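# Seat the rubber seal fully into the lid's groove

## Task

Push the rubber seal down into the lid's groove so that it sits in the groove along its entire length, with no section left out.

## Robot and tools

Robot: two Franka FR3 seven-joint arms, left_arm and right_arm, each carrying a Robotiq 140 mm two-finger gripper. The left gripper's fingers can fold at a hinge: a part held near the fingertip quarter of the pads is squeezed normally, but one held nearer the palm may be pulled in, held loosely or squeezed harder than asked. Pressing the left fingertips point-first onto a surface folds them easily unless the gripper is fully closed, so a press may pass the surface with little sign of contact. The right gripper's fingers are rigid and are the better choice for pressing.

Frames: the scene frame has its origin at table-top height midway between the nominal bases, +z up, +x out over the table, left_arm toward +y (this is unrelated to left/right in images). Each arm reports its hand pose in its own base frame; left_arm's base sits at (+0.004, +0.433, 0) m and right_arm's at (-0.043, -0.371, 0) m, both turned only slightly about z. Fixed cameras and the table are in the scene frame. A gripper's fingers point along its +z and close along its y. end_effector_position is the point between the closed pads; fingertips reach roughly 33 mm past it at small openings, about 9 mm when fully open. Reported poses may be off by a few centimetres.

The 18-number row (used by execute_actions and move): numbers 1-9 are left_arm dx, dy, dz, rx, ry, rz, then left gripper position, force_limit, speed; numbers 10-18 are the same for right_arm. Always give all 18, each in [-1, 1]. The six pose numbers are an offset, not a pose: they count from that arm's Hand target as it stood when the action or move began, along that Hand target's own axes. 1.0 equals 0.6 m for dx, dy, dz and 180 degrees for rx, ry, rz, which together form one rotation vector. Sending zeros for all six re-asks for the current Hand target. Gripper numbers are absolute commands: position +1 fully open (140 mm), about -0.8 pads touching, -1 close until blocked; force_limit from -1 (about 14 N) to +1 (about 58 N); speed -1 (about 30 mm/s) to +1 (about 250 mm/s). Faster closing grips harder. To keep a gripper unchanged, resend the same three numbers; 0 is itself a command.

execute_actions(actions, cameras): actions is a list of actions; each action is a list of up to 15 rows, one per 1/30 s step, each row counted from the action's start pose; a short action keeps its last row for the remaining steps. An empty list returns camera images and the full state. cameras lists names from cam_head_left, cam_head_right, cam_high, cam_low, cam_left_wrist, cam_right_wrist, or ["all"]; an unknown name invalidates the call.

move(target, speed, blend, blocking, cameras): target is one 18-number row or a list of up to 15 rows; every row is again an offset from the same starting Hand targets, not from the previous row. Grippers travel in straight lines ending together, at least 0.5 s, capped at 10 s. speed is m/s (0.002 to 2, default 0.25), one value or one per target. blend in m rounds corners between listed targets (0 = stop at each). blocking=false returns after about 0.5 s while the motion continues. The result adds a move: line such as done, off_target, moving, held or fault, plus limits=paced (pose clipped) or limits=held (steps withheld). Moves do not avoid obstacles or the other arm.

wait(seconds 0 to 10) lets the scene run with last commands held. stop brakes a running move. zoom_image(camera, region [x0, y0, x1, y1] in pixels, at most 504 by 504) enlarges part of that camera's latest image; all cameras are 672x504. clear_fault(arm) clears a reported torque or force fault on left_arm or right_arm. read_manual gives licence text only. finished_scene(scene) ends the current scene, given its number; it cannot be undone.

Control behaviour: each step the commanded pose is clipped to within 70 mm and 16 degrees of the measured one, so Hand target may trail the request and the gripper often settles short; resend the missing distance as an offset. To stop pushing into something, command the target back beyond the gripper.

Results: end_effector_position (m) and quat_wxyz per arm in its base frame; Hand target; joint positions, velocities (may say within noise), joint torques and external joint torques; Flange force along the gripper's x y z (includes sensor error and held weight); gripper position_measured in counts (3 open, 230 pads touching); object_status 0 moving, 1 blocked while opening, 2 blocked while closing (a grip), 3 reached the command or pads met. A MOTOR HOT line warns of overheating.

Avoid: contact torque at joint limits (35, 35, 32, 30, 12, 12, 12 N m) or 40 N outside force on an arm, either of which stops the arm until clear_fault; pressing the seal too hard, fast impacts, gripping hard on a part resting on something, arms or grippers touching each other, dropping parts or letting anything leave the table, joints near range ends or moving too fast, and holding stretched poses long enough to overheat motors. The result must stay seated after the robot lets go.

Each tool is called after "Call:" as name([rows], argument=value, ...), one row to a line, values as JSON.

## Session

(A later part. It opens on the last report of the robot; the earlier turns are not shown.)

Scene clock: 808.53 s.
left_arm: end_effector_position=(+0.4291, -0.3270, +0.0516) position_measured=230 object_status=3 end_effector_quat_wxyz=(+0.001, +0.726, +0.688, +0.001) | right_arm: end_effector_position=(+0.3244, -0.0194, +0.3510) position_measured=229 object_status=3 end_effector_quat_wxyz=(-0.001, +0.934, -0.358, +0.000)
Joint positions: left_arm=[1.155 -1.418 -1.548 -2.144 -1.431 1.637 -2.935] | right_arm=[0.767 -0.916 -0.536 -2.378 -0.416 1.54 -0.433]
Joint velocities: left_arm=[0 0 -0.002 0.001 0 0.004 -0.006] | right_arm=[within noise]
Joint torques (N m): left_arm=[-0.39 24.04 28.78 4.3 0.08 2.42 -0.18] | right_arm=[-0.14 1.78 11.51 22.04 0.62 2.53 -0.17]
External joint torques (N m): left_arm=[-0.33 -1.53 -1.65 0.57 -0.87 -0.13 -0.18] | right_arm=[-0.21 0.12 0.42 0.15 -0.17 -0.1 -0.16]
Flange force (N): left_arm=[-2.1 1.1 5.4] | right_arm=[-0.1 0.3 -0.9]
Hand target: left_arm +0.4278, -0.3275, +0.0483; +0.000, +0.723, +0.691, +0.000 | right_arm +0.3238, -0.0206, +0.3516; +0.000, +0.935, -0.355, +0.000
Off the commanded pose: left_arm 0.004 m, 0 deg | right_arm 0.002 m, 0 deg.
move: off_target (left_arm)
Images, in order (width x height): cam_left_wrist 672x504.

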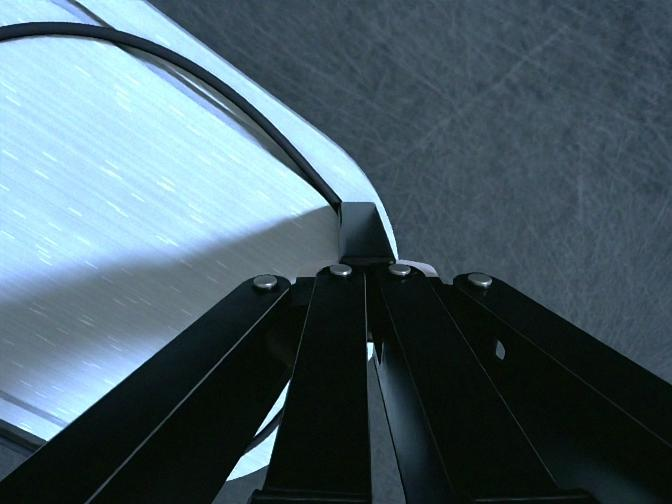

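Call:
move([
  [0,0,-0.04,0,0,0,-1,-1,-1,0,0,0,0,0,0,-0.795,-1,-1],
  [0.005,-0.001,-0.05,0,0,0.5674,-1,-1,-1,0,0,0,0,0,0,-0.795,-1,-1],
  [0.01,-0.002,-0.05,0,0,-0.865,-1,-1,-1,0,0,0,0,0,0,-0.795,-1,-1],
  [0.0155,-0.0038,-0.05,0,0,-0.2978,-1,-1,-1,0,0,0,0,0,0,-0.795,-1,-1],
  [0.0155,-0.0038,-0.0167,0,0,-0.2978,-1,-1,-1,0,0,0,0,0,0,-0.795,-1,-1],
], speed=[0.05,0.6,0.6,0.6,0.05], blend=[0.003,0.004,0.004,0.001,0], cameras=["cam_left_wrist"])

Call:
zoom_image(camera="cam_left_wrist", region=[240, 60, 440, 260])

Scene clock: 842.80 s.
left_arm: end_effector_position=(+0.4260, -0.3175, +0.0572) position_measured=230 object_status=3 end_effector_quat_wxyz=(+0.001, +0.331, +0.943, +0.002) | right_arm: end_effector_position=(+0.3244, -0.0194, +0.3510) position_measured=229 object_status=3 end_effector_quat_wxyz=(-0.001, +0.934, -0.358, +0.000)
Joint positions: left_arm=[1.95 -0.227 -2.595 -2.282 -0.183 2.469 1.733] | right_arm=[0.767 -0.916 -0.536 -2.378 -0.416 1.54 -0.433]
Joint velocities: left_arm=[0 0 0 0 0 0 0.005] | right_arm=[within noise]
Joint torques (N m): left_arm=[0.8 30.38 4.9 20.91 0.45 2.17 0.25] | right_arm=[-0.13 1.79 11.47 22.05 0.59 2.54 -0.16]
External joint torques (N m): left_arm=[0.71 0.1 1.03 0.71 -0.07 -0.29 0.25] | right_arm=[-0.06 0.23 0.5 0.01 -0.18 -0.11 -0.16]
Flange force (N): left_arm=[-3.0 2.2 -1.0] | right_arm=[-0.3 0.0 -0.7]
Hand target: left_arm +0.4259, -0.3181, +0.0583; +0.000, +0.334, +0.942, +0.000 | right_arm +0.3238, -0.0206, +0.3516; +0.000, +0.935, -0.355, +0.000
Off the commanded pose: left_arm 0.001 m, 0 deg | right_arm 0.002 m, 0 deg.
move: done; limits=paced
Images, in order (width x height): cam_left_wrist 672x504.

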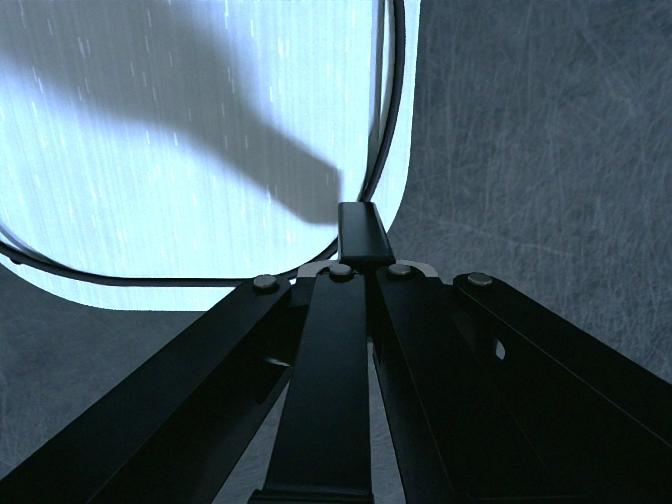

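Scaled by 2.520 from the camera's 672x504 image, which has a finer 960x720 frame.

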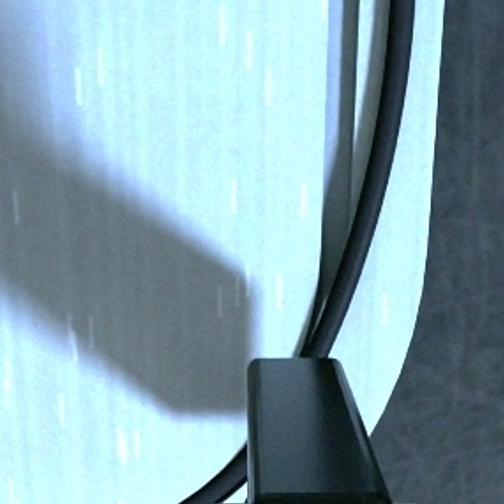

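Call:
move([
  [0.0115,0.006,0,0,0,0.03,-1,-1,-1,0,0,0,0,0,0,-0.795,-1,-1],
  [0.01,0.0015,0.0147,0,0,0.03,-1,-1,-1,0,0,0,0,0,0,-0.795,-1,-1],
], speed=[0.05,0.015], blend=[0.001,0], cameras=["cam_left_wrist"])

Call:
zoom_image(camera="cam_left_wrist", region=[260, 80, 460, 280])

Scene clock: 860.90 s.
left_arm: end_effector_position=(+0.4219, -0.3141, +0.0508) position_measured=230 object_status=3 end_effector_quat_wxyz=(+0.000, +0.376, +0.927, +0.000) | right_arm: end_effector_position=(+0.3244, -0.0194, +0.3510) position_measured=229 object_status=3 end_effector_quat_wxyz=(-0.001, +0.934, -0.358, +0.000)
Joint positions: left_arm=[1.978 -0.224 -2.624 -2.302 -0.18 2.489 1.829] | right_arm=[0.767 -0.916 -0.536 -2.378 -0.416 1.54 -0.433]
Joint velocities: left_arm=[0 0 0 -0.002 -0.001 0.003 0.006] | right_arm=[within noise]
Joint torques (N m): left_arm=[0.94 29.02 4.68 20.1 0.18 2.63 0.27] | right_arm=[-0.17 1.75 11.47 22.05 0.59 2.53 -0.21]
External joint torques (N m): left_arm=[0.89 -1.37 1.06 0.17 -0.33 0.18 0.27] | right_arm=[-0.16 0.13 0.45 0.09 -0.19 -0.11 -0.21]
Flange force (N): left_arm=[-4.5 3.1 4.2] | right_arm=[-0.2 0.4 -0.8]
Hand target: left_arm +0.4218, -0.3136, +0.0495; +0.000, +0.378, +0.926, +0.000 | right_arm +0.3238, -0.0206, +0.3516; +0.000, +0.935, -0.355, +0.000
Off the commanded pose: left_arm 0.001 m, 0 deg | right_arm 0.002 m, 0 deg.
move: done
Images, in order (width x height): cam_left_wrist 672x504.

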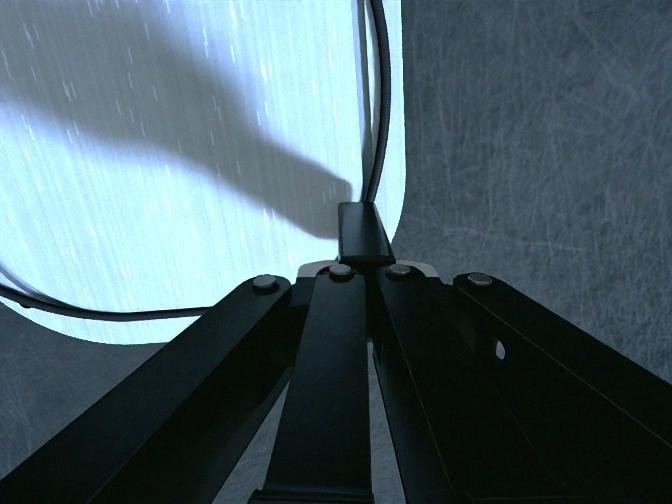

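Scaled by 2.520 from the camera's 672x504 image, which has a finer 960x720 frame.

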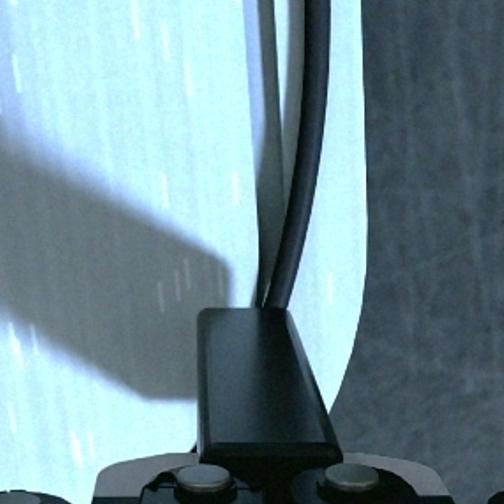

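Call:
move([
  [0,0,-0.0133,0,0,0,-1,-1,-1,0,0,0,0,0,0,-0.795,-1,-1],
  [0.01,0.0133,-0.0133,0,0,-0.0167,-1,-1,-1,0,0,0,0,0,0,-0.795,-1,-1],
  [0.01,0.0133,-0.0058,0,0,-0.0167,-1,-1,-1,0,0,0,0,0,0,-0.795,-1,-1],
  [0.01,0.0042,-0.0058,0,0,-0.0167,-1,-1,-1,0,0,0,0,0,0,-0.795,-1,-1],
  [0.01,0.0042,0.0008,0,0,-0.0167,-1,-1,-1,0,0,0,0,0,0,-0.795,-1,-1],
  [0.01,0.0042,-0.0133,0,0,-0.0167,-1,-1,-1,0,0,0,0,0,0,-0.795,-1,-1],
  [0.02,0.0167,-0.0133,0,0,-0.0222,-1,-1,-1,0,0,0,0,0,0,-0.795,-1,-1],
  [0.02,0.0167,-0.0058,0,0,-0.0222,-1,-1,-1,0,0,0,0,0,0,-0.795,-1,-1],
  [0.02,0.0058,-0.0058,0,0,-0.0222,-1,-1,-1,0,0,0,0,0,0,-0.795,-1,-1],
  [0.02,0.0058,0.0008,0,0,-0.0222,-1,-1,-1,0,0,0,0,0,0,-0.795,-1,-1],
], speed=[0.03,0.08,0.02,0.02,0.015,0.03,0.08,0.02,0.02,0.015], blend=[0.002,0.002,0.0005,0.0005,0,0.002,0.002,0.0005,0.0005,0], cameras=["cam_left_wrist"])

Call:
zoom_image(camera="cam_left_wrist", region=[260, 80, 460, 280])

Scene clock: 895.23 s.
left_arm: end_effector_position=(+0.4161, -0.3027, +0.0503) position_measured=230 object_status=3 end_effector_quat_wxyz=(+0.000, +0.349, +0.937, +0.000) | right_arm: end_effector_position=(+0.3244, -0.0194, +0.3510) position_measured=229 object_status=3 end_effector_quat_wxyz=(-0.001, +0.934, -0.358, +0.000)
Joint positions: left_arm=[1.954 -0.197 -2.591 -2.342 -0.172 2.504 1.776] | right_arm=[0.767 -0.916 -0.536 -2.378 -0.416 1.54 -0.433]
Joint velocities: left_arm=[-0.001 0 -0.001 0 -0.004 0.005 0.001] | right_arm=[within noise]
Joint torques (N m): left_arm=[0.33 27.49 4.48 19.87 0.19 2.64 -0.21] | right_arm=[-0.13 1.79 11.44 22.01 0.6 2.52 -0.14]
External joint torques (N m): left_arm=[0.32 -1.42 1.2 0.13 -0.31 0.2 -0.21] | right_arm=[-0.17 0.11 0.39 0.13 -0.17 -0.1 -0.14]
Flange force (N): left_arm=[-3.8 1.2 3.4] | right_arm=[-0.1 0.3 -0.8]
Hand target: left_arm +0.4157, -0.3028, +0.0490; +0.000, +0.346, +0.938, +0.000 | right_arm +0.3238, -0.0206, +0.3516; +0.000, +0.935, -0.355, +0.000
Off the commanded pose: left_arm 0.001 m, 0 deg | right_arm 0.002 m, 0 deg.
move: done
Images, in order (width x height): cam_left_wrist 672x504.

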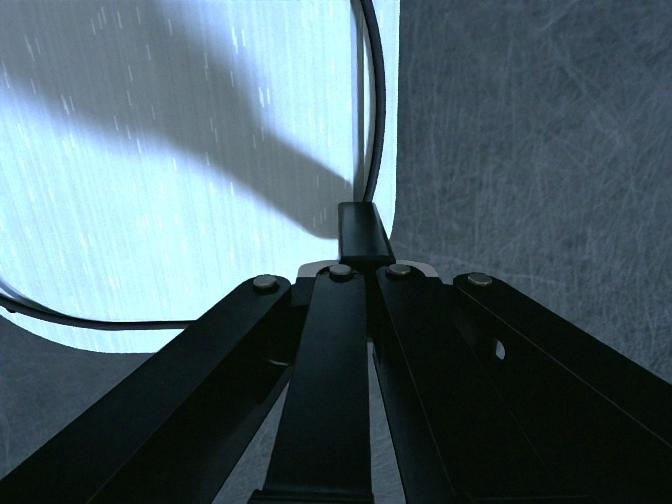

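Scaled by 2.520 from the camera's 672x504 image, which has a finer 960x720 frame.

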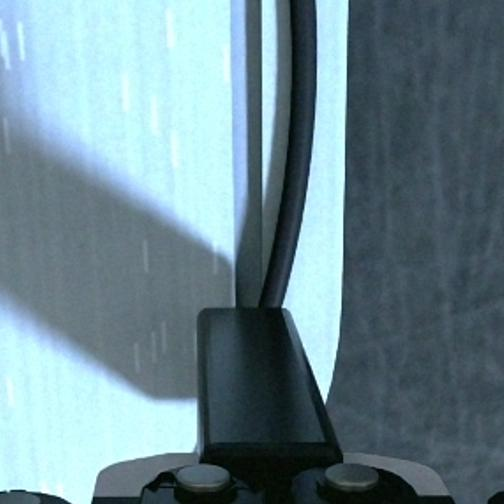

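Call:
move([
  [0,0,-0.0167,0,0,0,-1,-1,-1,0,0,0,0,0,0,-0.795,-1,-1],
  [0.02,0.035,-0.0167,0,0,0,-1,-1,-1,0,0,0,0,0,0,-0.795,-1,-1],
  [0.02,0.035,-0.0033,0,0,0,-1,-1,-1,0,0,0,0,0,0,-0.795,-1,-1],
  [0.02,0.0155,-0.0033,0,0,0,-1,-1,-1,0,0,0,0,0,0,-0.795,-1,-1],
  [0.02,0.0155,-0.0167,0,0,0,-1,-1,-1,0,0,0,0,0,0,-0.795,-1,-1],
  [0.01,0,-0.0133,0,0,0,-1,-1,-1,0,0,0,0,0,0,-0.795,-1,-1],
  [0.01,0,0.001,0,0,0,-1,-1,-1,0,0,0,0,0,0,-0.795,-1,-1],
], speed=[0.03,0.08,0.03,0.02,0.04,0.08,0.015], blend=[0.002,0.002,0.0005,0,0.002,0.002,0], cameras=["cam_left_wrist"])

Call:
zoom_image(camera="cam_left_wrist", region=[260, 80, 460, 280])

Scene clock: 924.70 s.
left_arm: end_effector_position=(+0.4100, -0.2984, +0.0488) position_measured=230 object_status=3 end_effector_quat_wxyz=(-0.001, +0.346, +0.938, +0.001) | right_arm: end_effector_position=(+0.3244, -0.0194, +0.3510) position_measured=229 object_status=3 end_effector_quat_wxyz=(-0.001, +0.934, -0.358, +0.000)
Joint positions: left_arm=[1.943 -0.183 -2.582 -2.366 -0.164 2.513 1.765] | right_arm=[0.767 -0.916 -0.536 -2.378 -0.416 1.54 -0.433]
Joint velocities: left_arm=[0 -0.001 -0.001 0.001 -0.002 0.004 0.001] | right_arm=[within noise]
Joint torques (N m): left_arm=[0.78 26.74 4.18 20 0.2 2.58 0.1] | right_arm=[-0.17 1.81 11.44 22.04 0.59 2.53 -0.15]
External joint torques (N m): left_arm=[0.69 -1.42 1.05 0.44 -0.29 0.15 0.1] | right_arm=[-0.2 0.09 0.4 0.12 -0.19 -0.11 -0.15]
Flange force (N): left_arm=[-5.6 2.4 4.2] | right_arm=[-0.2 0.4 -0.7]
Hand target: left_arm +0.4111, -0.2989, +0.0484; +0.000, +0.346, +0.938, +0.000 | right_arm +0.3238, -0.0206, +0.3516; +0.000, +0.935, -0.355, +0.000
Off the commanded pose: left_arm 0.001 m, 0 deg | right_arm 0.002 m, 0 deg.
move: done
Images, in order (width x height): cam_left_wrist 672x504.

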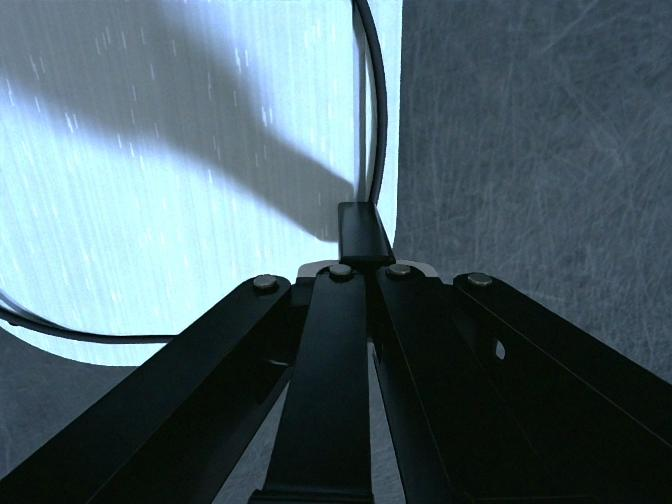

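Scaled by 2.520 from the camera's 672x504 image, which has a finer 960x720 frame.

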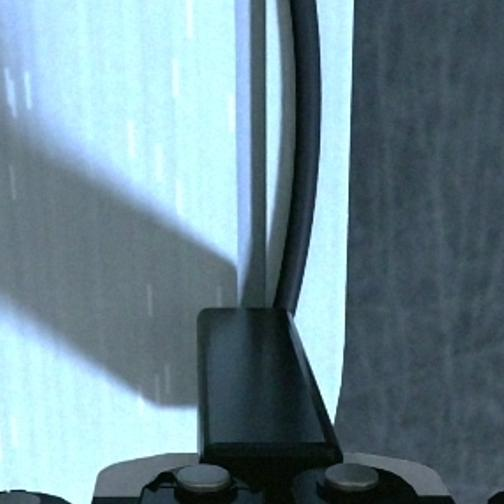

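Call:
move([
  [0,0,-0.0167,0,0,0,-1,-1,-1,0,0,0,0,0,0,-0.795,-1,-1],
  [0.0133,0.0367,-0.0167,0,0,0,-1,-1,-1,0,0,0,0,0,0,-0.795,-1,-1],
  [0.0133,0.0367,-0.0015,0,0,0,-1,-1,-1,0,0,0,0,0,0,-0.795,-1,-1],
  [0.0133,0.016,-0.0015,0,0,0,-1,-1,-1,0,0,0,0,0,0,-0.795,-1,-1],
], speed=[0.03,0.08,0.02,0.02], blend=[0.002,0.002,0,0], cameras=["cam_left_wrist"])

Call:
zoom_image(camera="cam_left_wrist", region=[260, 80, 460, 280])

Scene clock: 940.00 s.
left_arm: end_effector_position=(+0.4111, -0.2862, +0.0490) position_measured=230 object_status=3 end_effector_quat_wxyz=(-0.001, +0.349, +0.937, +0.000) | right_arm: end_effector_position=(+0.3244, -0.0194, +0.3510) position_measured=229 object_status=3 end_effector_quat_wxyz=(-0.001, +0.934, -0.358, +0.000)
Joint positions: left_arm=[1.953 -0.166 -2.571 -2.388 -0.153 2.52 1.785] | right_arm=[0.767 -0.916 -0.536 -2.378 -0.416 1.54 -0.433]
Joint velocities: left_arm=[-0.001 0.001 0.001 0.001 0.001 0.001 -0.005] | right_arm=[within noise]
Joint torques (N m): left_arm=[-0.04 27.5 4.78 19.55 0.48 2.67 -0.21] | right_arm=[-0.14 1.86 11.47 22.04 0.58 2.54 -0.15]
External joint torques (N m): left_arm=[-0.03 -0.03 1.99 -0.21 -0.02 0.18 -0.21] | right_arm=[-0.17 0.2 0.38 0.12 -0.19 -0.09 -0.15]
Flange force (N): left_arm=[2.7 0.6 -1.7] | right_arm=[0.1 0.1 -0.8]
Hand target: left_arm +0.4113, -0.2864, +0.0493; +0.000, +0.346, +0.938, +0.000 | right_arm +0.3238, -0.0206, +0.3516; +0.000, +0.935, -0.355, +0.000
Off the commanded pose: left_arm 0.000 m, 0 deg | right_arm 0.002 m, 0 deg.
move: done
Images, in order (width x height): cam_left_wrist 672x504.

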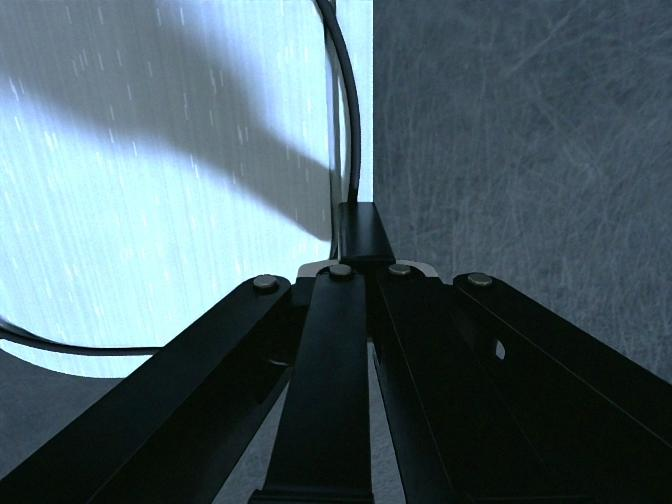

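Scaled by 2.520 from the camera's 672x504 image, which has a finer 960x720 frame.

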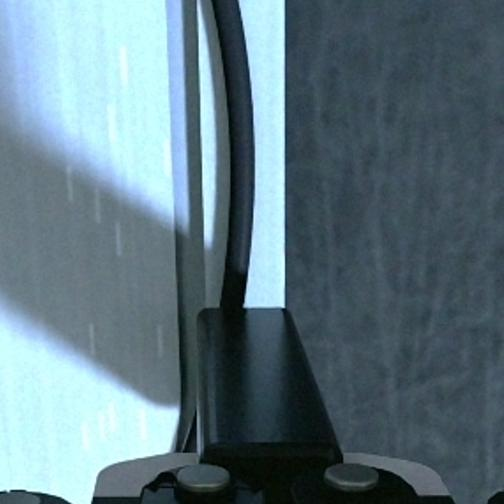

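Call:
move([
  [0,0,-0.0133,0,0,0,-1,-1,-1,0,0,0,0,0,0,-0.795,-1,-1],
  [0,-0.0417,-0.0133,0,0,0,-1,-1,-1,0,0,0,0,0,0,-0.795,-1,-1],
  [0,-0.0417,0.0053,0,0,0,-1,-1,-1,0,0,0,0,0,0,-0.795,-1,-1],
], speed=[0.03,0.08,0.015], blend=[0.002,0.002,0])

Call:
move([
  [0,0,0.0033,0,0,0,-1,-1,-1,0,0,0,0,0,0,-0.795,-1,-1],
], speed=[0.01])

Scene clock: 952.20 s.
left_arm: end_effector_position=(+0.3951, -0.3059, +0.0474) position_measured=230 object_status=3 end_effector_quat_wxyz=(+0.000, +0.347, +0.938, +0.000) | right_arm: end_effector_position=(+0.3244, -0.0194, +0.3510) position_measured=229 object_status=3 end_effector_quat_wxyz=(-0.001, +0.934, -0.358, +0.000)
Joint positions: left_arm=[1.908 -0.165 -2.578 -2.395 -0.152 2.529 1.728] | right_arm=[0.767 -0.916 -0.536 -2.378 -0.416 1.54 -0.433]
Joint velocities: left_arm=[0 -0.001 0 0.002 -0.002 0.006 0.001] | right_arm=[within noise]
Joint torques (N m): left_arm=[0.69 26 3.93 19.61 0.21 2.64 0.07] | right_arm=[-0.11 1.81 11.44 22.03 0.61 2.53 -0.13]
External joint torques (N m): left_arm=[0.84 -1.41 1.34 0.1 -0.28 0.18 0.07] | right_arm=[-0.08 0.27 0.44 0.03 -0.17 -0.1 -0.13]
Flange force (N): left_arm=[-4.3 2.5 4.2] | right_arm=[-0.1 -0.2 -0.7]
Hand target: left_arm +0.3950, -0.3054, +0.0461; +0.000, +0.346, +0.938, +0.000 | right_arm +0.3238, -0.0206, +0.3516; +0.000, +0.935, -0.355, +0.000
Off the commanded pose: left_arm 0.001 m, 0 deg | right_arm 0.002 m, 0 deg.
move: done

Scene clock: 952.90 s.
left_arm: end_effector_position=(+0.3952, -0.3060, +0.0455) position_measured=230 object_status=3 end_effector_quat_wxyz=(+0.000, +0.345, +0.939, +0.000) | right_arm: end_effector_position=(+0.3244, -0.0194, +0.3510) position_measured=229 object_status=3 end_effector_quat_wxyz=(-0.001, +0.934, -0.358, +0.000)
Joint positions: left_arm=[1.909 -0.17 -2.579 -2.396 -0.157 2.534 1.728] | right_arm=[0.767 -0.916 -0.536 -2.378 -0.416 1.54 -0.433]
Joint velocities: left_arm=[0.002 -0.001 -0.001 -0.001 -0.002 0.003 0] | right_arm=[within noise]
Joint torques (N m): left_arm=[1.52 26.11 3.88 19.46 0.19 2.63 0.24] | right_arm=[-0.14 1.78 11.46 22.02 0.61 2.54 -0.15]
External joint torques (N m): left_arm=[1.54 -1.32 1.09 0.12 -0.3 0.18 0.24] | right_arm=[-0.19 0.15 0.41 0.06 -0.17 -0.1 -0.15]
Flange force (N): left_arm=[-5.0 3.7 5.0] | right_arm=[-0.2 0.3 -0.6]
Hand target: left_arm +0.3950, -0.3054, +0.0441; +0.000, +0.346, +0.938, +0.000 | right_arm +0.3238, -0.0206, +0.3516; +0.000, +0.935, -0.355, +0.000
Off the commanded pose: left_arm 0.002 m, 0 deg | right_arm 0.002 m, 0 deg.
move: done

Call:
move([
  [0,0,0.0042,0,0,0,-1,-1,-1,0,0,0,0,0,0,-0.795,-1,-1],
], speed=[0.01])

Call:
move([
  [0,0,0.0042,0,0,0,-1,-1,-1,0,0,0,0,0,0,-0.795,-1,-1],
], speed=[0.01])

Scene clock: 959.27 s.
left_arm: end_effector_position=(+0.3951, -0.3060, +0.0430) position_measured=230 object_status=3 end_effector_quat_wxyz=(+0.000, +0.344, +0.939, +0.000) | right_arm: end_effector_position=(+0.3244, -0.0194, +0.3510) position_measured=229 object_status=3 end_effector_quat_wxyz=(-0.001, +0.934, -0.358, +0.000)
Joint positions: left_arm=[1.913 -0.176 -2.583 -2.396 -0.163 2.54 1.73] | right_arm=[0.767 -0.916 -0.536 -2.378 -0.416 1.54 -0.433]
Joint velocities: left_arm=[0.004 0.002 -0.003 0 -0.001 0.005 0.003] | right_arm=[within noise]
Joint torques (N m): left_arm=[0.95 26.3 3.73 19.37 0.14 2.69 0.28] | right_arm=[-0.13 1.79 11.46 22.1 0.6 2.52 -0.18]
External joint torques (N m): left_arm=[1.01 -1.42 0.89 0.01 -0.34 0.22 0.28] | right_arm=[-0.13 0.17 0.42 0.14 -0.18 -0.11 -0.18]
Flange force (N): left_arm=[-4.7 2.9 5.4] | right_arm=[0.0 0.1 -0.9]
Hand target: left_arm +0.3950, -0.3054, +0.0416; +0.000, +0.346, +0.938, +0.000 | right_arm +0.3238, -0.0206, +0.3516; +0.000, +0.935, -0.355, +0.000
Off the commanded pose: left_arm 0.001 m, 0 deg | right_arm 0.002 m, 0 deg.
move: done

Scene clock: 959.97 s.
left_arm: end_effector_position=(+0.3952, -0.3060, +0.0410) position_measured=230 object_status=3 end_effector_quat_wxyz=(+0.000, +0.344, +0.939, +0.000) | right_arm: end_effector_position=(+0.3244, -0.0194, +0.3510) position_measured=229 object_status=3 end_effector_quat_wxyz=(-0.001, +0.934, -0.358, +0.000)
Joint positions: left_arm=[1.917 -0.181 -2.588 -2.396 -0.169 2.544 1.734] | right_arm=[0.767 -0.916 -0.536 -2.378 -0.416 1.54 -0.433]
Joint velocities: left_arm=[0.004 0 -0.002 0 -0.001 0 0.001] | right_arm=[within noise]
Joint torques (N m): left_arm=[0.55 24.77 4.04 18.23 0.12 2.96 0.21] | right_arm=[-0.16 1.79 11.48 22.05 0.6 2.54 -0.16]
External joint torques (N m): left_arm=[0.47 -3.06 1 -0.96 -0.34 0.51 0.21] | right_arm=[-0.12 0.19 0.46 0.06 -0.17 -0.09 -0.16]
Flange force (N): left_arm=[-4.8 2.3 9.9] | right_arm=[-0.2 0.1 -0.7]
Hand target: left_arm +0.3950, -0.3054, +0.0391; +0.000, +0.346, +0.938, +0.000 | right_arm +0.3238, -0.0206, +0.3516; +0.000, +0.935, -0.355, +0.000
Off the commanded pose: left_arm 0.002 m, 0 deg | right_arm 0.002 m, 0 deg.
move: done

Call:
move([
  [0,0,-0.0182,0,0,0,-1,-1,-1,0,0,0,0,0,0,-0.795,-1,-1],
  [-0.052,0.0187,-0.0182,0,0,0,-1,-1,-1,0,0,0,0,0,0,-0.795,-1,-1],
], speed=[0.03,0.08], blend=[0.002,0], cameras=["cam_left_wrist"])

Call:
zoom_image(camera="cam_left_wrist", region=[240, 60, 440, 260])

Scene clock: 974.63 s.
left_arm: end_effector_position=(+0.4267, -0.3174, +0.0508) position_measured=230 object_status=3 end_effector_quat_wxyz=(+0.002, +0.343, +0.939, +0.000) | right_arm: end_effector_position=(+0.3244, -0.0194, +0.3510) position_measured=229 object_status=3 end_effector_quat_wxyz=(-0.001, +0.934, -0.358, +0.000)
Joint positions: left_arm=[1.957 -0.24 -2.603 -2.286 -0.198 2.487 1.771] | right_arm=[0.767 -0.916 -0.536 -2.378 -0.416 1.54 -0.433]
Joint velocities: left_arm=[0 -0.001 0 -0.001 0 -0.001 0.006] | right_arm=[within noise]
Joint torques (N m): left_arm=[0.78 29.13 5.05 20.69 0.18 2.12 0.26] | right_arm=[-0.12 1.77 11.44 22.02 0.61 2.54 -0.18]
External joint torques (N m): left_arm=[0.75 -1.61 1.05 0.62 -0.33 -0.37 0.26] | right_arm=[-0.1 0.22 0.37 -0.03 -0.16 -0.11 -0.18]
Flange force (N): left_arm=[-7.7 2.8 3.5] | right_arm=[-0.1 0.1 -0.5]
Hand target: left_arm +0.4261, -0.3171, +0.0500; +0.000, +0.346, +0.938, +0.000 | right_arm +0.3238, -0.0206, +0.3516; +0.000, +0.935, -0.355, +0.000
Off the commanded pose: left_arm 0.001 m, 0 deg | right_arm 0.002 m, 0 deg.
move: done
Images, in order (width x height): cam_left_wrist 672x504.

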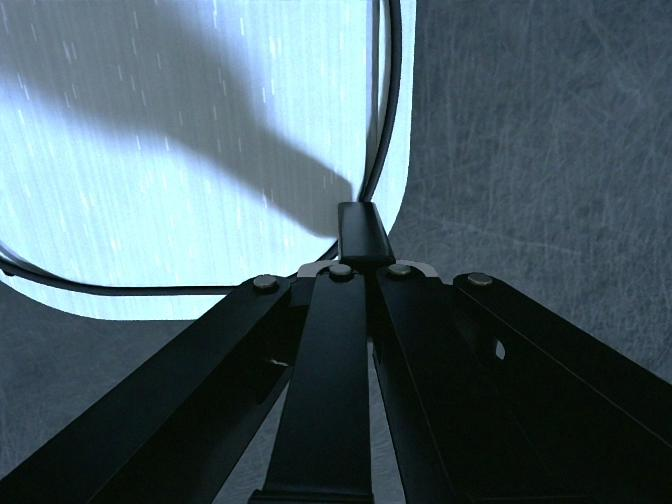

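Scaled by 2.520 from the camera's 672x504 image, which has a finer 960x720 frame.

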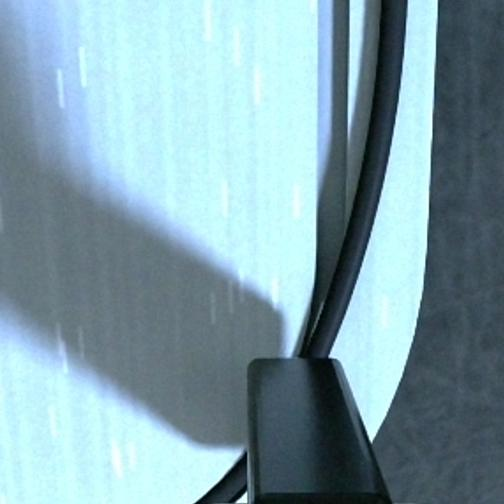

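Call:
move([
  [0.0115,0.006,0,0,0,0.0278,-1,-1,-1,0,0,0,0,0,0,-0.795,-1,-1],
  [0.01,0.0015,0.018,0,0,0.0278,-1,-1,-1,0,0,0,0,0,0,-0.795,-1,-1],
  [0.01,0.0015,0.002,0,0,0.0278,-1,-1,-1,0,0,0,0,0,0,-0.795,-1,-1],
  [0.02,0.0105,0.002,0,0,0.0167,-1,-1,-1,0,0,0,0,0,0,-0.795,-1,-1],
  [0.02,0.0053,0.018,0,0,0.0167,-1,-1,-1,0,0,0,0,0,0,-0.795,-1,-1],
  [0.02,0.0053,0.002,0,0,0.0167,-1,-1,-1,0,0,0,0,0,0,-0.795,-1,-1],
  [0.03,0.0145,0.002,0,0,0.0111,-1,-1,-1,0,0,0,0,0,0,-0.795,-1,-1],
  [0.03,0.0085,0.018,0,0,0.0111,-1,-1,-1,0,0,0,0,0,0,-0.795,-1,-1],
], speed=[0.05,0.015,0.03,0.08,0.015,0.03,0.08,0.015], blend=[0.001,0,0.002,0.001,0,0.002,0.001,0], cameras=["cam_left_wrist"])

Call:
zoom_image(camera="cam_left_wrist", region=[260, 80, 460, 280])

Scene clock: 997.60 s.
left_arm: end_effector_position=(+0.4165, -0.3014, +0.0417) position_measured=230 object_status=3 end_effector_quat_wxyz=(+0.000, +0.364, +0.931, +0.000) | right_arm: end_effector_position=(+0.3244, -0.0194, +0.3510) position_measured=229 object_status=3 end_effector_quat_wxyz=(-0.001, +0.934, -0.358, +0.000)
Joint positions: left_arm=[1.972 -0.216 -2.608 -2.346 -0.19 2.525 1.824] | right_arm=[0.767 -0.916 -0.536 -2.378 -0.416 1.54 -0.433]
Joint velocities: left_arm=[-0.001 -0.001 -0.001 0 -0.004 0.002 0] | right_arm=[within noise]
Joint torques (N m): left_arm=[-0.05 26.57 3.95 19.29 -0.05 2.96 -0.17] | right_arm=[-0.16 1.82 11.44 22.03 0.6 2.52 -0.17]
External joint torques (N m): left_arm=[-0.07 -2.89 0.46 -0.15 -0.54 0.51 -0.17] | right_arm=[-0.15 0.2 0.43 0.04 -0.17 -0.12 -0.17]
Flange force (N): left_arm=[-6.7 1.0 8.7] | right_arm=[-0.1 0.2 -0.7]
Hand target: left_arm +0.4157, -0.3016, +0.0392; +0.000, +0.362, +0.932, +0.000 | right_arm +0.3238, -0.0206, +0.3516; +0.000, +0.935, -0.355, +0.000
Off the commanded pose: left_arm 0.003 m, 0 deg | right_arm 0.002 m, 0 deg.
move: done
Images, in order (width x height): cam_left_wrist 672x504.

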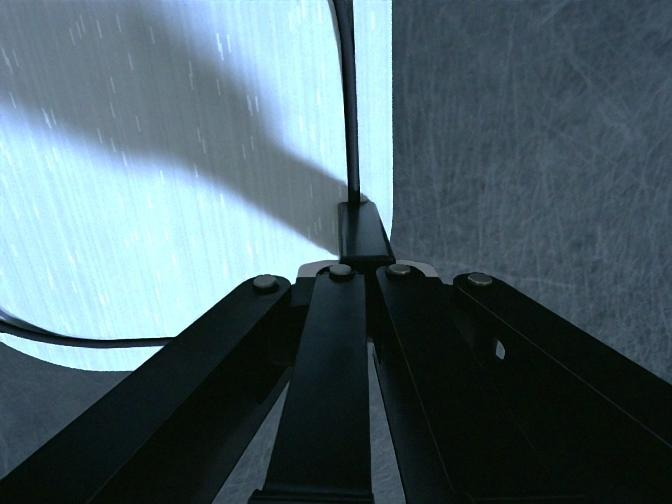

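Scaled by 2.520 from the camera's 672x504 image, which has a finer 960x720 frame.

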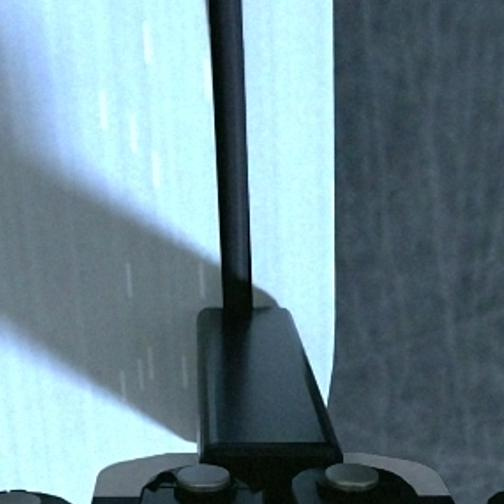

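Call:
move([
  [0,0,-0.0133,0,0,0,-1,-1,-1,0,0,0,0,0,0,-0.795,-1,-1],
  [0.02,-0.0025,-0.0133,0,0,-0.0111,-1,-1,-1,0,0,0,0,0,0,-0.795,-1,-1],
  [0.02,-0.0025,0,0,0,-0.0111,-1,-1,-1,0,0,0,0,0,0,-0.795,-1,-1],
  [0.02,-0.0025,-0.0133,0,0,-0.0111,-1,-1,-1,0,0,0,0,0,0,-0.795,-1,-1],
  [0.04,-0.0033,-0.0133,0,0,-0.0111,-1,-1,-1,0,0,0,0,0,0,-0.795,-1,-1],
  [0.04,-0.0033,0.0005,0,0,-0.0111,-1,-1,-1,0,0,0,0,0,0,-0.795,-1,-1],
  [0.04,-0.0033,-0.0133,0,0,-0.0111,-1,-1,-1,0,0,0,0,0,0,-0.795,-1,-1],
  [0.06,-0.0043,-0.0133,0,0,-0.0111,-1,-1,-1,0,0,0,0,0,0,-0.795,-1,-1],
  [0.06,-0.0043,0.001,0,0,-0.0111,-1,-1,-1,0,0,0,0,0,0,-0.795,-1,-1],
], speed=[0.03,0.1,0.015,0.03,0.1,0.015,0.03,0.1,0.015], blend=[0.002,0.002,0,0.002,0.002,0,0.002,0.002,0], cameras=["cam_left_wrist"])

Call:
zoom_image(camera="cam_left_wrist", region=[240, 60, 440, 260])

Scene clock: 1021.63 s.
left_arm: end_effector_position=(+0.3877, -0.2801, +0.0416) position_measured=230 object_status=3 end_effector_quat_wxyz=(+0.000, +0.346, +0.938, -0.001) | right_arm: end_effector_position=(+0.3244, -0.0194, +0.3510) position_measured=229 object_status=3 end_effector_quat_wxyz=(-0.001, +0.934, -0.358, +0.000)
Joint positions: left_arm=[1.922 -0.121 -2.559 -2.471 -0.126 2.57 1.743] | right_arm=[0.767 -0.916 -0.536 -2.378 -0.416 1.54 -0.433]
Joint velocities: left_arm=[-0.002 -0.002 0 0 -0.003 0.004 0] | right_arm=[within noise]
Joint torques (N m): left_arm=[0.37 21.23 2.71 18.43 0.05 3.08 0.12] | right_arm=[-0.11 1.72 11.5 22.06 0.6 2.54 -0.2]
External joint torques (N m): left_arm=[0.44 -3.98 0.79 -0.5 -0.41 0.64 0.12] | right_arm=[-0.07 0.07 0.57 0.13 -0.17 -0.09 -0.2]
Flange force (N): left_arm=[-9.5 2.6 14.0] | right_arm=[-0.4 0.3 -0.9]
Hand target: left_arm +0.3874, -0.2792, +0.0386; +0.000, +0.346, +0.938, +0.000 | right_arm +0.3238, -0.0206, +0.3516; +0.000, +0.935, -0.355, +0.000
Off the commanded pose: left_arm 0.003 m, 0 deg | right_arm 0.002 m, 0 deg.
move: done
Images, in order (width x height): cam_left_wrist 672x504.

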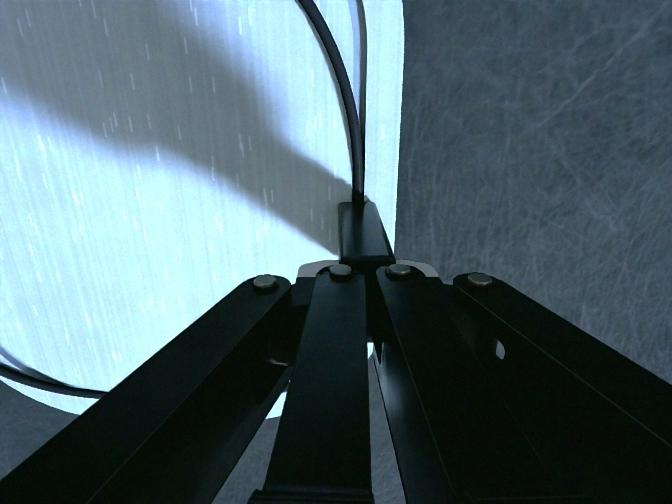

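Scaled by 2.520 from the camera's 672x504 image, which has a finer 960x720 frame.

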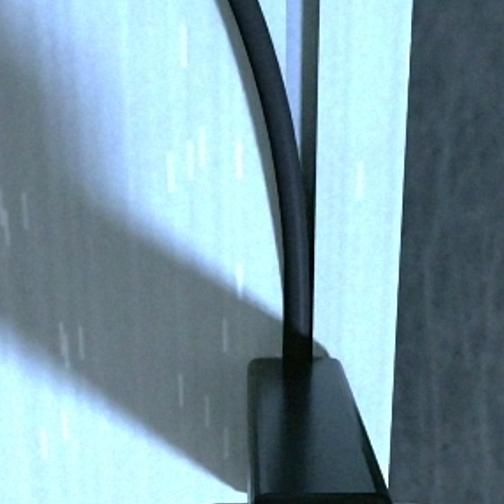

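Call:
move([
  [0,0,-0.0133,0,0,0,-1,-1,-1,0,0,0,0,0,0,-0.795,-1,-1],
  [0.0167,0.0005,-0.0133,0,0,0,-1,-1,-1,0,0,0,0,0,0,-0.795,-1,-1],
  [0.0167,0.0005,-0.0005,0,0,0,-1,-1,-1,0,0,0,0,0,0,-0.795,-1,-1],
  [0.0167,0.0005,-0.0133,0,0,0,-1,-1,-1,0,0,0,0,0,0,-0.795,-1,-1],
  [0.0333,0.0005,-0.0133,0,0,0,-1,-1,-1,0,0,0,0,0,0,-0.795,-1,-1],
  [0.0333,0.0005,-0.0005,0,0,0,-1,-1,-1,0,0,0,0,0,0,-0.795,-1,-1],
  [0.0333,0.0005,-0.0133,0,0,0,-1,-1,-1,0,0,0,0,0,0,-0.795,-1,-1],
  [0.05,0.0005,-0.0133,0,0,0,-1,-1,-1,0,0,0,0,0,0,-0.795,-1,-1],
  [0.05,0.0005,-0.0003,0,0,0,-1,-1,-1,0,0,0,0,0,0,-0.795,-1,-1],
], speed=[0.03,0.1,0.015,0.03,0.1,0.015,0.03,0.1,0.015], blend=[0.002,0.002,0,0.002,0.002,0,0.002,0.002,0], cameras=["cam_left_wrist"])

Call:
zoom_image(camera="cam_left_wrist", region=[240, 60, 440, 260])

Scene clock: 1037.63 s.
left_arm: end_effector_position=(+0.3655, -0.2599, +0.0414) position_measured=230 object_status=3 end_effector_quat_wxyz=(+0.000, +0.346, +0.938, -0.001) | right_arm: end_effector_position=(+0.3244, -0.0194, +0.3510) position_measured=229 object_status=3 end_effector_quat_wxyz=(-0.001, +0.934, -0.358, +0.000)
Joint positions: left_arm=[1.913 -0.035 -2.535 -2.571 -0.042 2.601 1.69] | right_arm=[0.767 -0.916 -0.536 -2.378 -0.416 1.54 -0.433]
Joint velocities: left_arm=[-0.001 -0.001 -0.001 0.001 -0.003 0.003 0] | right_arm=[within noise]
Joint torques (N m): left_arm=[0.02 18.34 1.32 18.2 -0.06 3.16 0.03] | right_arm=[-0.16 1.76 11.47 22.07 0.6 2.52 -0.18]
External joint torques (N m): left_arm=[0.02 -3.73 0.75 -0.44 -0.49 0.7 0.03] | right_arm=[-0.12 0.14 0.48 0.09 -0.16 -0.12 -0.18]
Flange force (N): left_arm=[-10.2 1.9 15.3] | right_arm=[-0.3 0.2 -0.8]
Hand target: left_arm +0.3647, -0.2595, +0.0388; +0.000, +0.346, +0.938, +0.000 | right_arm +0.3238, -0.0206, +0.3516; +0.000, +0.935, -0.355, +0.000
Off the commanded pose: left_arm 0.003 m, 0 deg | right_arm 0.002 m, 0 deg.
move: done
Images, in order (width x height): cam_left_wrist 672x504.

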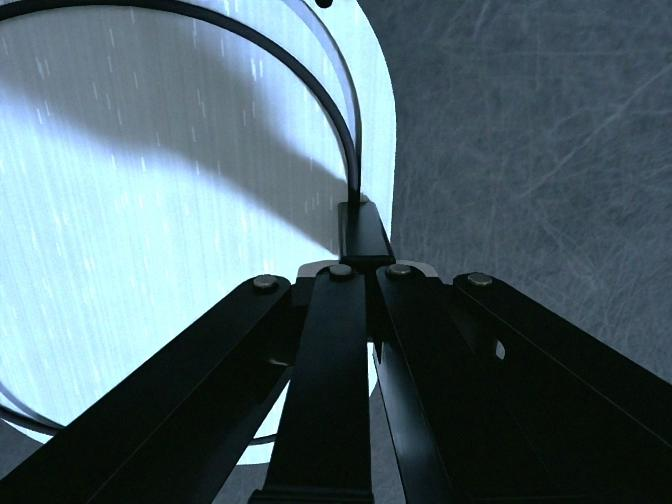

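Scaled by 2.520 from the camera's 672x504 image, which has a finer 960x720 frame.

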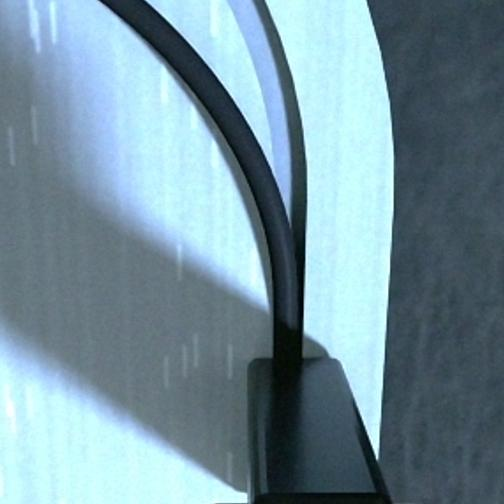

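Call:
move([
  [0,0,-0.0133,0,0,0,-1,-1,-1,0,0,0,0,0,0,-0.795,-1,-1],
  [0.015,-0.0027,-0.0133,0,0,0,-1,-1,-1,0,0,0,0,0,0,-0.795,-1,-1],
  [0.015,-0.0027,-0.0008,0,0,0,-1,-1,-1,0,0,0,0,0,0,-0.795,-1,-1],
  [0.015,-0.0027,-0.0133,0,0,0,-1,-1,-1,0,0,0,0,0,0,-0.795,-1,-1],
  [0.03,-0.0025,-0.0133,0,0,0,-1,-1,-1,0,0,0,0,0,0,-0.795,-1,-1],
  [0.03,-0.0025,-0.0008,0,0,0,-1,-1,-1,0,0,0,0,0,0,-0.795,-1,-1],
  [0.03,-0.0025,-0.0133,0,0,-0.0111,-1,-1,-1,0,0,0,0,0,0,-0.795,-1,-1],
  [0.045,-0.0023,-0.0133,0,0,-0.0278,-1,-1,-1,0,0,0,0,0,0,-0.795,-1,-1],
  [0.045,-0.0023,-0.0008,0,0,-0.0278,-1,-1,-1,0,0,0,0,0,0,-0.795,-1,-1],
], speed=[0.03,0.1,0.015,0.03,0.1,0.015,0.03,0.1,0.015], blend=[0.002,0.002,0,0.002,0.002,0,0.002,0.002,0], cameras=["cam_left_wrist"])

Call:
zoom_image(camera="cam_left_wrist", region=[240, 60, 440, 260])

Scene clock: 1062.00 s.
left_arm: end_effector_position=(+0.3443, -0.2430, +0.0413) position_measured=230 object_status=3 end_effector_quat_wxyz=(+0.000, +0.308, +0.951, +0.000) | right_arm: end_effector_position=(+0.3244, -0.0194, +0.3510) position_measured=229 object_status=3 end_effector_quat_wxyz=(-0.001, +0.934, -0.358, +0.000)
Joint positions: left_arm=[1.928 0.045 -2.534 -2.658 0.051 2.62 1.546] | right_arm=[0.767 -0.916 -0.536 -2.378 -0.416 1.54 -0.433]
Joint velocities: left_arm=[0 0 0 0.001 -0.003 0.001 -0.005] | right_arm=[within noise]
Joint torques (N m): left_arm=[-0.06 16.94 0.29 17.92 -0.01 3.15 -0.29] | right_arm=[-0.16 1.75 11.47 22.04 0.6 2.54 -0.2]
External joint torques (N m): left_arm=[-0.09 -2.56 0.95 -0.42 -0.42 0.71 -0.29] | right_arm=[-0.18 0 0.49 0.17 -0.17 -0.09 -0.2]
Flange force (N): left_arm=[-6.9 0.4 11.9] | right_arm=[-0.3 0.6 -0.9]
Hand target: left_arm +0.3433, -0.2430, +0.0392; +0.000, +0.304, +0.953, +0.000 | right_arm +0.3238, -0.0206, +0.3516; +0.000, +0.935, -0.355, +0.000
Off the commanded pose: left_arm 0.002 m, 0 deg | right_arm 0.002 m, 0 deg.
move: done
Images, in order (width x height): cam_left_wrist 672x504.

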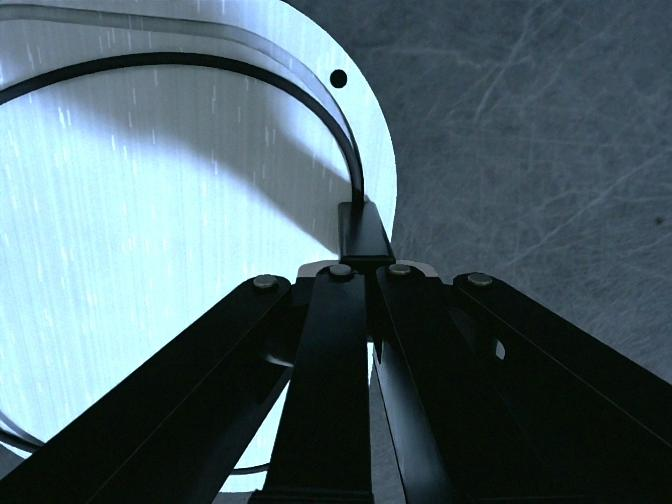

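Scaled by 2.520 from the camera's 672x504 image, which has a finer 960x720 frame.

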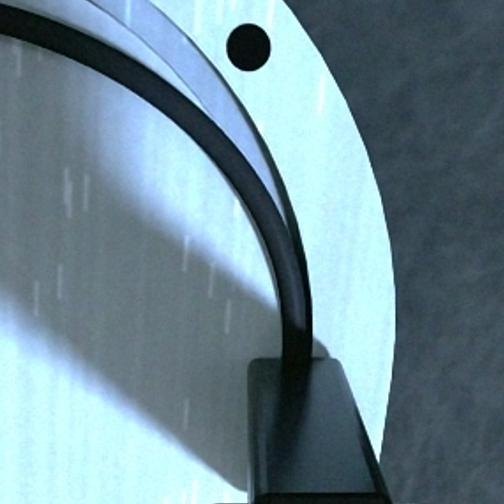

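Call:
move([
  [0,0,-0.0133,0,0,0,-1,-1,-1,0,0,0,0,0,0,-0.795,-1,-1],
  [0.015,0,-0.0133,0,0,-0.0111,-1,-1,-1,0,0,0,0,0,0,-0.795,-1,-1],
  [0.015,0,-0.0003,0,0,-0.0111,-1,-1,-1,0,0,0,0,0,0,-0.795,-1,-1],
  [0.015,0,-0.0133,0,0,-0.0111,-1,-1,-1,0,0,0,0,0,0,-0.795,-1,-1],
  [0.03,0,-0.0133,0,0,-0.0278,-1,-1,-1,0,0,0,0,0,0,-0.795,-1,-1],
  [0.03,0,-0.0003,0,0,-0.0278,-1,-1,-1,0,0,0,0,0,0,-0.795,-1,-1],
  [0.03,0,-0.0133,0,0,-0.0444,-1,-1,-1,0,0,0,0,0,0,-0.795,-1,-1],
  [0.045,-0.0012,-0.0133,0,0,-0.0667,-1,-1,-1,0,0,0,0,0,0,-0.795,-1,-1],
  [0.045,-0.0012,-0.0003,0,0,-0.0667,-1,-1,-1,0,0,0,0,0,0,-0.795,-1,-1],
], speed=[0.03,0.1,0.015,0.03,0.1,0.015,0.03,0.1,0.015], blend=[0.002,0.002,0,0.002,0.002,0,0.002,0.002,0], cameras=["cam_left_wrist"])

Call:
zoom_image(camera="cam_left_wrist", region=[240, 60, 440, 260])

Scene clock: 1081.90 s.
left_arm: end_effector_position=(+0.3214, -0.2279, +0.0412) position_measured=230 object_status=3 end_effector_quat_wxyz=(+0.000, +0.208, +0.978, +0.000) | right_arm: end_effector_position=(+0.3244, -0.0194, +0.3510) position_measured=229 object_status=3 end_effector_quat_wxyz=(-0.001, +0.934, -0.358, +0.000)
Joint positions: left_arm=[2.003 0.124 -2.596 -2.742 0.133 2.632 1.277] | right_arm=[0.767 -0.916 -0.536 -2.378 -0.416 1.54 -0.433]
Joint velocities: left_arm=[0.001 0 -0.001 0 0 0.003 -0.006] | right_arm=[within noise]
Joint torques (N m): left_arm=[-0.23 15.03 -0.36 18.05 -0.03 3.18 -0.23] | right_arm=[-0.18 1.77 11.43 22.01 0.61 2.52 -0.17]
External joint torques (N m): left_arm=[-0.2 -3.04 1.28 -0.14 -0.42 0.71 -0.23] | right_arm=[-0.2 0.16 0.39 0.09 -0.17 -0.11 -0.17]
Flange force (N): left_arm=[-10.0 -1.4 14.6] | right_arm=[-0.1 0.3 -0.7]
Hand target: left_arm +0.3209, -0.2279, +0.0394; +0.000, +0.203, +0.979, +0.000 | right_arm +0.3238, -0.0206, +0.3516; +0.000, +0.935, -0.355, +0.000
Off the commanded pose: left_arm 0.002 m, 1 deg | right_arm 0.002 m, 0 deg.
move: done
Images, in order (width x height): cam_left_wrist 672x504.

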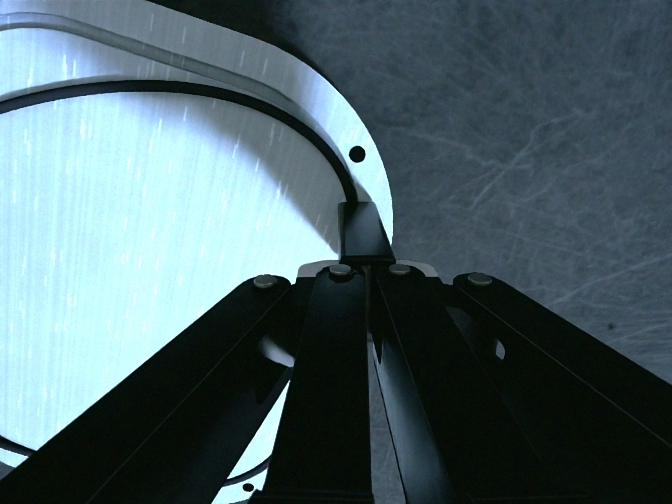

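Scaled by 2.520 from the camera's 672x504 image, which has a finer 960x720 frame.

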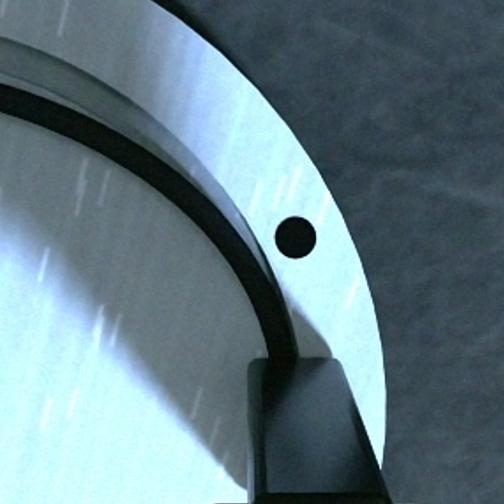

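Call:
move([
  [0,0,-0.0133,0,0,-0.01,-1,-1,-1,0,0,0,0,0,0,-0.795,-1,-1],
  [0.015,-0.0027,-0.0133,0,0,-0.0333,-1,-1,-1,0,0,0,0,0,0,-0.795,-1,-1],
  [0.015,-0.0027,0,0,0,-0.0333,-1,-1,-1,0,0,0,0,0,0,-0.795,-1,-1],
  [0.015,-0.0027,-0.0133,0,0,-0.05,-1,-1,-1,0,0,0,0,0,0,-0.795,-1,-1],
  [0.0298,-0.0045,-0.0133,0,0,-0.0778,-1,-1,-1,0,0,0,0,0,0,-0.795,-1,-1],
  [0.0298,-0.0045,0,0,0,-0.0778,-1,-1,-1,0,0,0,0,0,0,-0.795,-1,-1],
  [0.0298,-0.0045,-0.0133,0,0,-0.1,-1,-1,-1,0,0,0,0,0,0,-0.795,-1,-1],
  [0.0442,-0.009,-0.0133,0,0,-0.1278,-1,-1,-1,0,0,0,0,0,0,-0.795,-1,-1],
  [0.0442,-0.009,0,0,0,-0.1278,-1,-1,-1,0,0,0,0,0,0,-0.795,-1,-1],
], speed=[0.03,0.1,0.015,0.03,0.1,0.015,0.03,0.1,0.015], blend=[0.002,0.002,0,0.002,0.002,0,0.002,0.002,0], cameras=["cam_left_wrist"])

Call:
zoom_image(camera="cam_left_wrist", region=[240, 60, 440, 260])

Scene clock: 1107.70 s.
left_arm: end_effector_position=(+0.2945, -0.2223, +0.0411) position_measured=230 object_status=3 end_effector_quat_wxyz=(+0.000, +0.009, +1.000, +0.001) | right_arm: end_effector_position=(+0.3244, -0.0194, +0.3510) position_measured=229 object_status=3 end_effector_quat_wxyz=(-0.001, +0.934, -0.358, +0.000)
Joint positions: left_arm=[2.148 0.186 -2.764 -2.819 0.144 2.641 0.839] | right_arm=[0.767 -0.916 -0.536 -2.378 -0.416 1.54 -0.433]
Joint velocities: left_arm=[0 0.001 0 -0.002 -0.001 0.001 -0.005] | right_arm=[within noise]
Joint torques (N m): left_arm=[0.31 14.79 -0.23 18.02 0.01 3.45 -0.28] | right_arm=[-0.13 1.82 11.48 22.02 0.61 2.52 -0.16]
External joint torques (N m): left_arm=[0.38 -2.86 1.49 -0.06 -0.36 0.95 -0.28] | right_arm=[-0.14 0.15 0.48 0.06 -0.16 -0.12 -0.15]
Flange force (N): left_arm=[-8.0 -3.8 14.2] | right_arm=[-0.3 0.2 -0.7]
Hand target: left_arm +0.2944, -0.2223, +0.0394; +0.000, +0.004, +1.000, +0.000 | right_arm +0.3238, -0.0206, +0.3516; +0.000, +0.935, -0.355, +0.000
Off the commanded pose: left_arm 0.002 m, 1 deg | right_arm 0.002 m, 0 deg.
move: done
Images, in order (width x height): cam_left_wrist 672x504.

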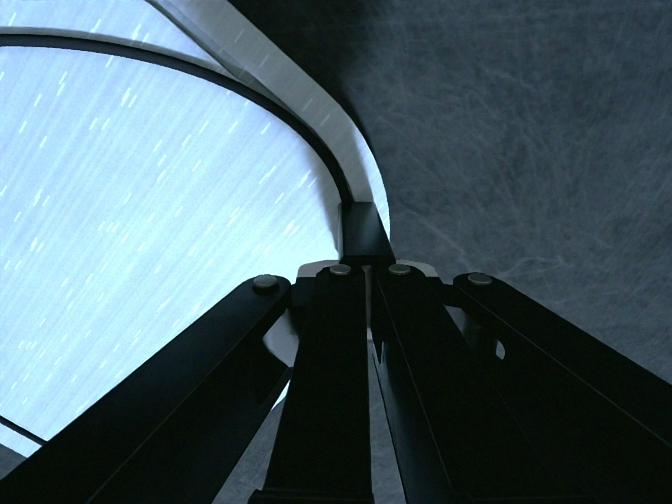

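Scaled by 2.520 from the camera's 672x504 image, which has a finer 960x720 frame.

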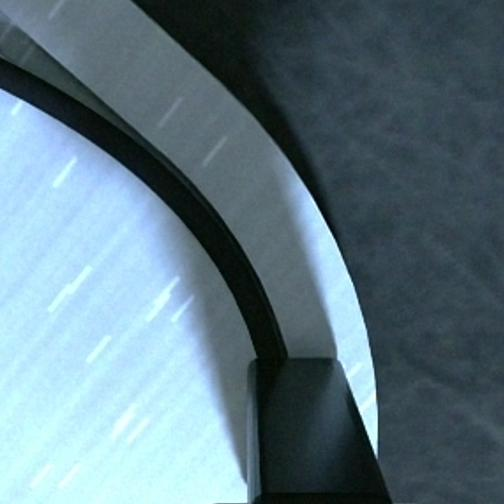

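Call:
move([
  [0,0,-0.0133,0,0,-0.02,-1,-1,-1,0,0,0,0,0,0,-0.795,-1,-1],
  [0.015,-0.0052,-0.0133,0,0,-0.0444,-1,-1,-1,0,0,0,0,0,0,-0.795,-1,-1],
  [0.015,-0.0052,0,0,0,-0.0444,-1,-1,-1,0,0,0,0,0,0,-0.795,-1,-1],
  [0.015,-0.0052,-0.0133,0,0,-0.07,-1,-1,-1,0,0,0,0,0,0,-0.795,-1,-1],
  [0.0297,-0.0085,-0.0133,0,0,-0.1,-1,-1,-1,0,0,0,0,0,0,-0.795,-1,-1],
  [0.0297,-0.0085,0,0,0,-0.1,-1,-1,-1,0,0,0,0,0,0,-0.795,-1,-1],
  [0.0297,-0.0085,-0.0133,0,0,-0.12,-1,-1,-1,0,0,0,0,0,0,-0.795,-1,-1],
  [0.0435,-0.0143,-0.0133,0,0,-0.1556,-1,-1,-1,0,0,0,0,0,0,-0.795,-1,-1],
  [0.0435,-0.0143,0,0,0,-0.1556,-1,-1,-1,0,0,0,0,0,0,-0.795,-1,-1],
], speed=[0.03,0.1,0.015,0.03,0.1,0.015,0.03,0.1,0.015], blend=[0.002,0.002,0,0.002,0.002,0,0.002,0.002,0], cameras=["cam_left_wrist"])

Call:
zoom_image(camera="cam_left_wrist", region=[240, 60, 440, 260])

Scene clock: 1130.47 s.
left_arm: end_effector_position=(+0.2685, -0.2304, +0.0412) position_measured=230 object_status=3 end_effector_quat_wxyz=(-0.001, -0.236, +0.972, +0.001) | right_arm: end_effector_position=(+0.3244, -0.0194, +0.3510) position_measured=229 object_status=3 end_effector_quat_wxyz=(-0.001, +0.934, -0.358, +0.000)
Joint positions: left_arm=[2.16 0.227 -2.835 -2.866 0.141 2.643 0.288] | right_arm=[0.767 -0.916 -0.536 -2.378 -0.416 1.54 -0.433]
Joint velocities: left_arm=[-0.001 0.001 0.001 0 0 0.001 -0.007] | right_arm=[within noise]
Joint torques (N m): left_arm=[-0.07 13.66 -0.05 17.97 0.36 3.62 -0.32] | right_arm=[-0.11 1.79 11.49 22.06 0.61 2.54 -0.18]
External joint torques (N m): left_arm=[-0.12 -3.18 1.5 -0.16 0.01 1.05 -0.32] | right_arm=[-0.15 0.14 0.42 0.08 -0.17 -0.11 -0.18]
Flange force (N): left_arm=[-4.7 -8.3 16.0] | right_arm=[-0.1 0.3 -0.7]
Hand target: left_arm +0.2682, -0.2307, +0.0394; +0.000, -0.238, +0.971, +0.000 | right_arm +0.3238, -0.0206, +0.3516; +0.000, +0.935, -0.355, +0.000
Off the commanded pose: left_arm 0.002 m, 0 deg | right_arm 0.002 m, 0 deg.
joint sent to its limit (left arm) — joint 3 (upper arm roll), lower limit. The joint targets still meet the commanded pose.
move: done
Images, in order (width x height): cam_left_wrist 672x504.

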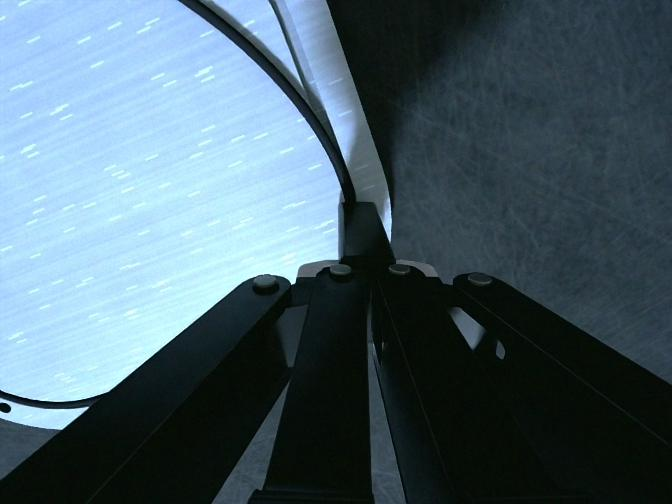

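Scaled by 2.520 from the camera's 672x504 image, which has a finer 960x720 frame.

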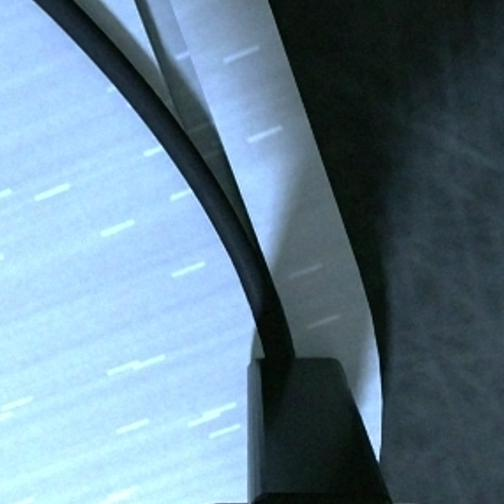

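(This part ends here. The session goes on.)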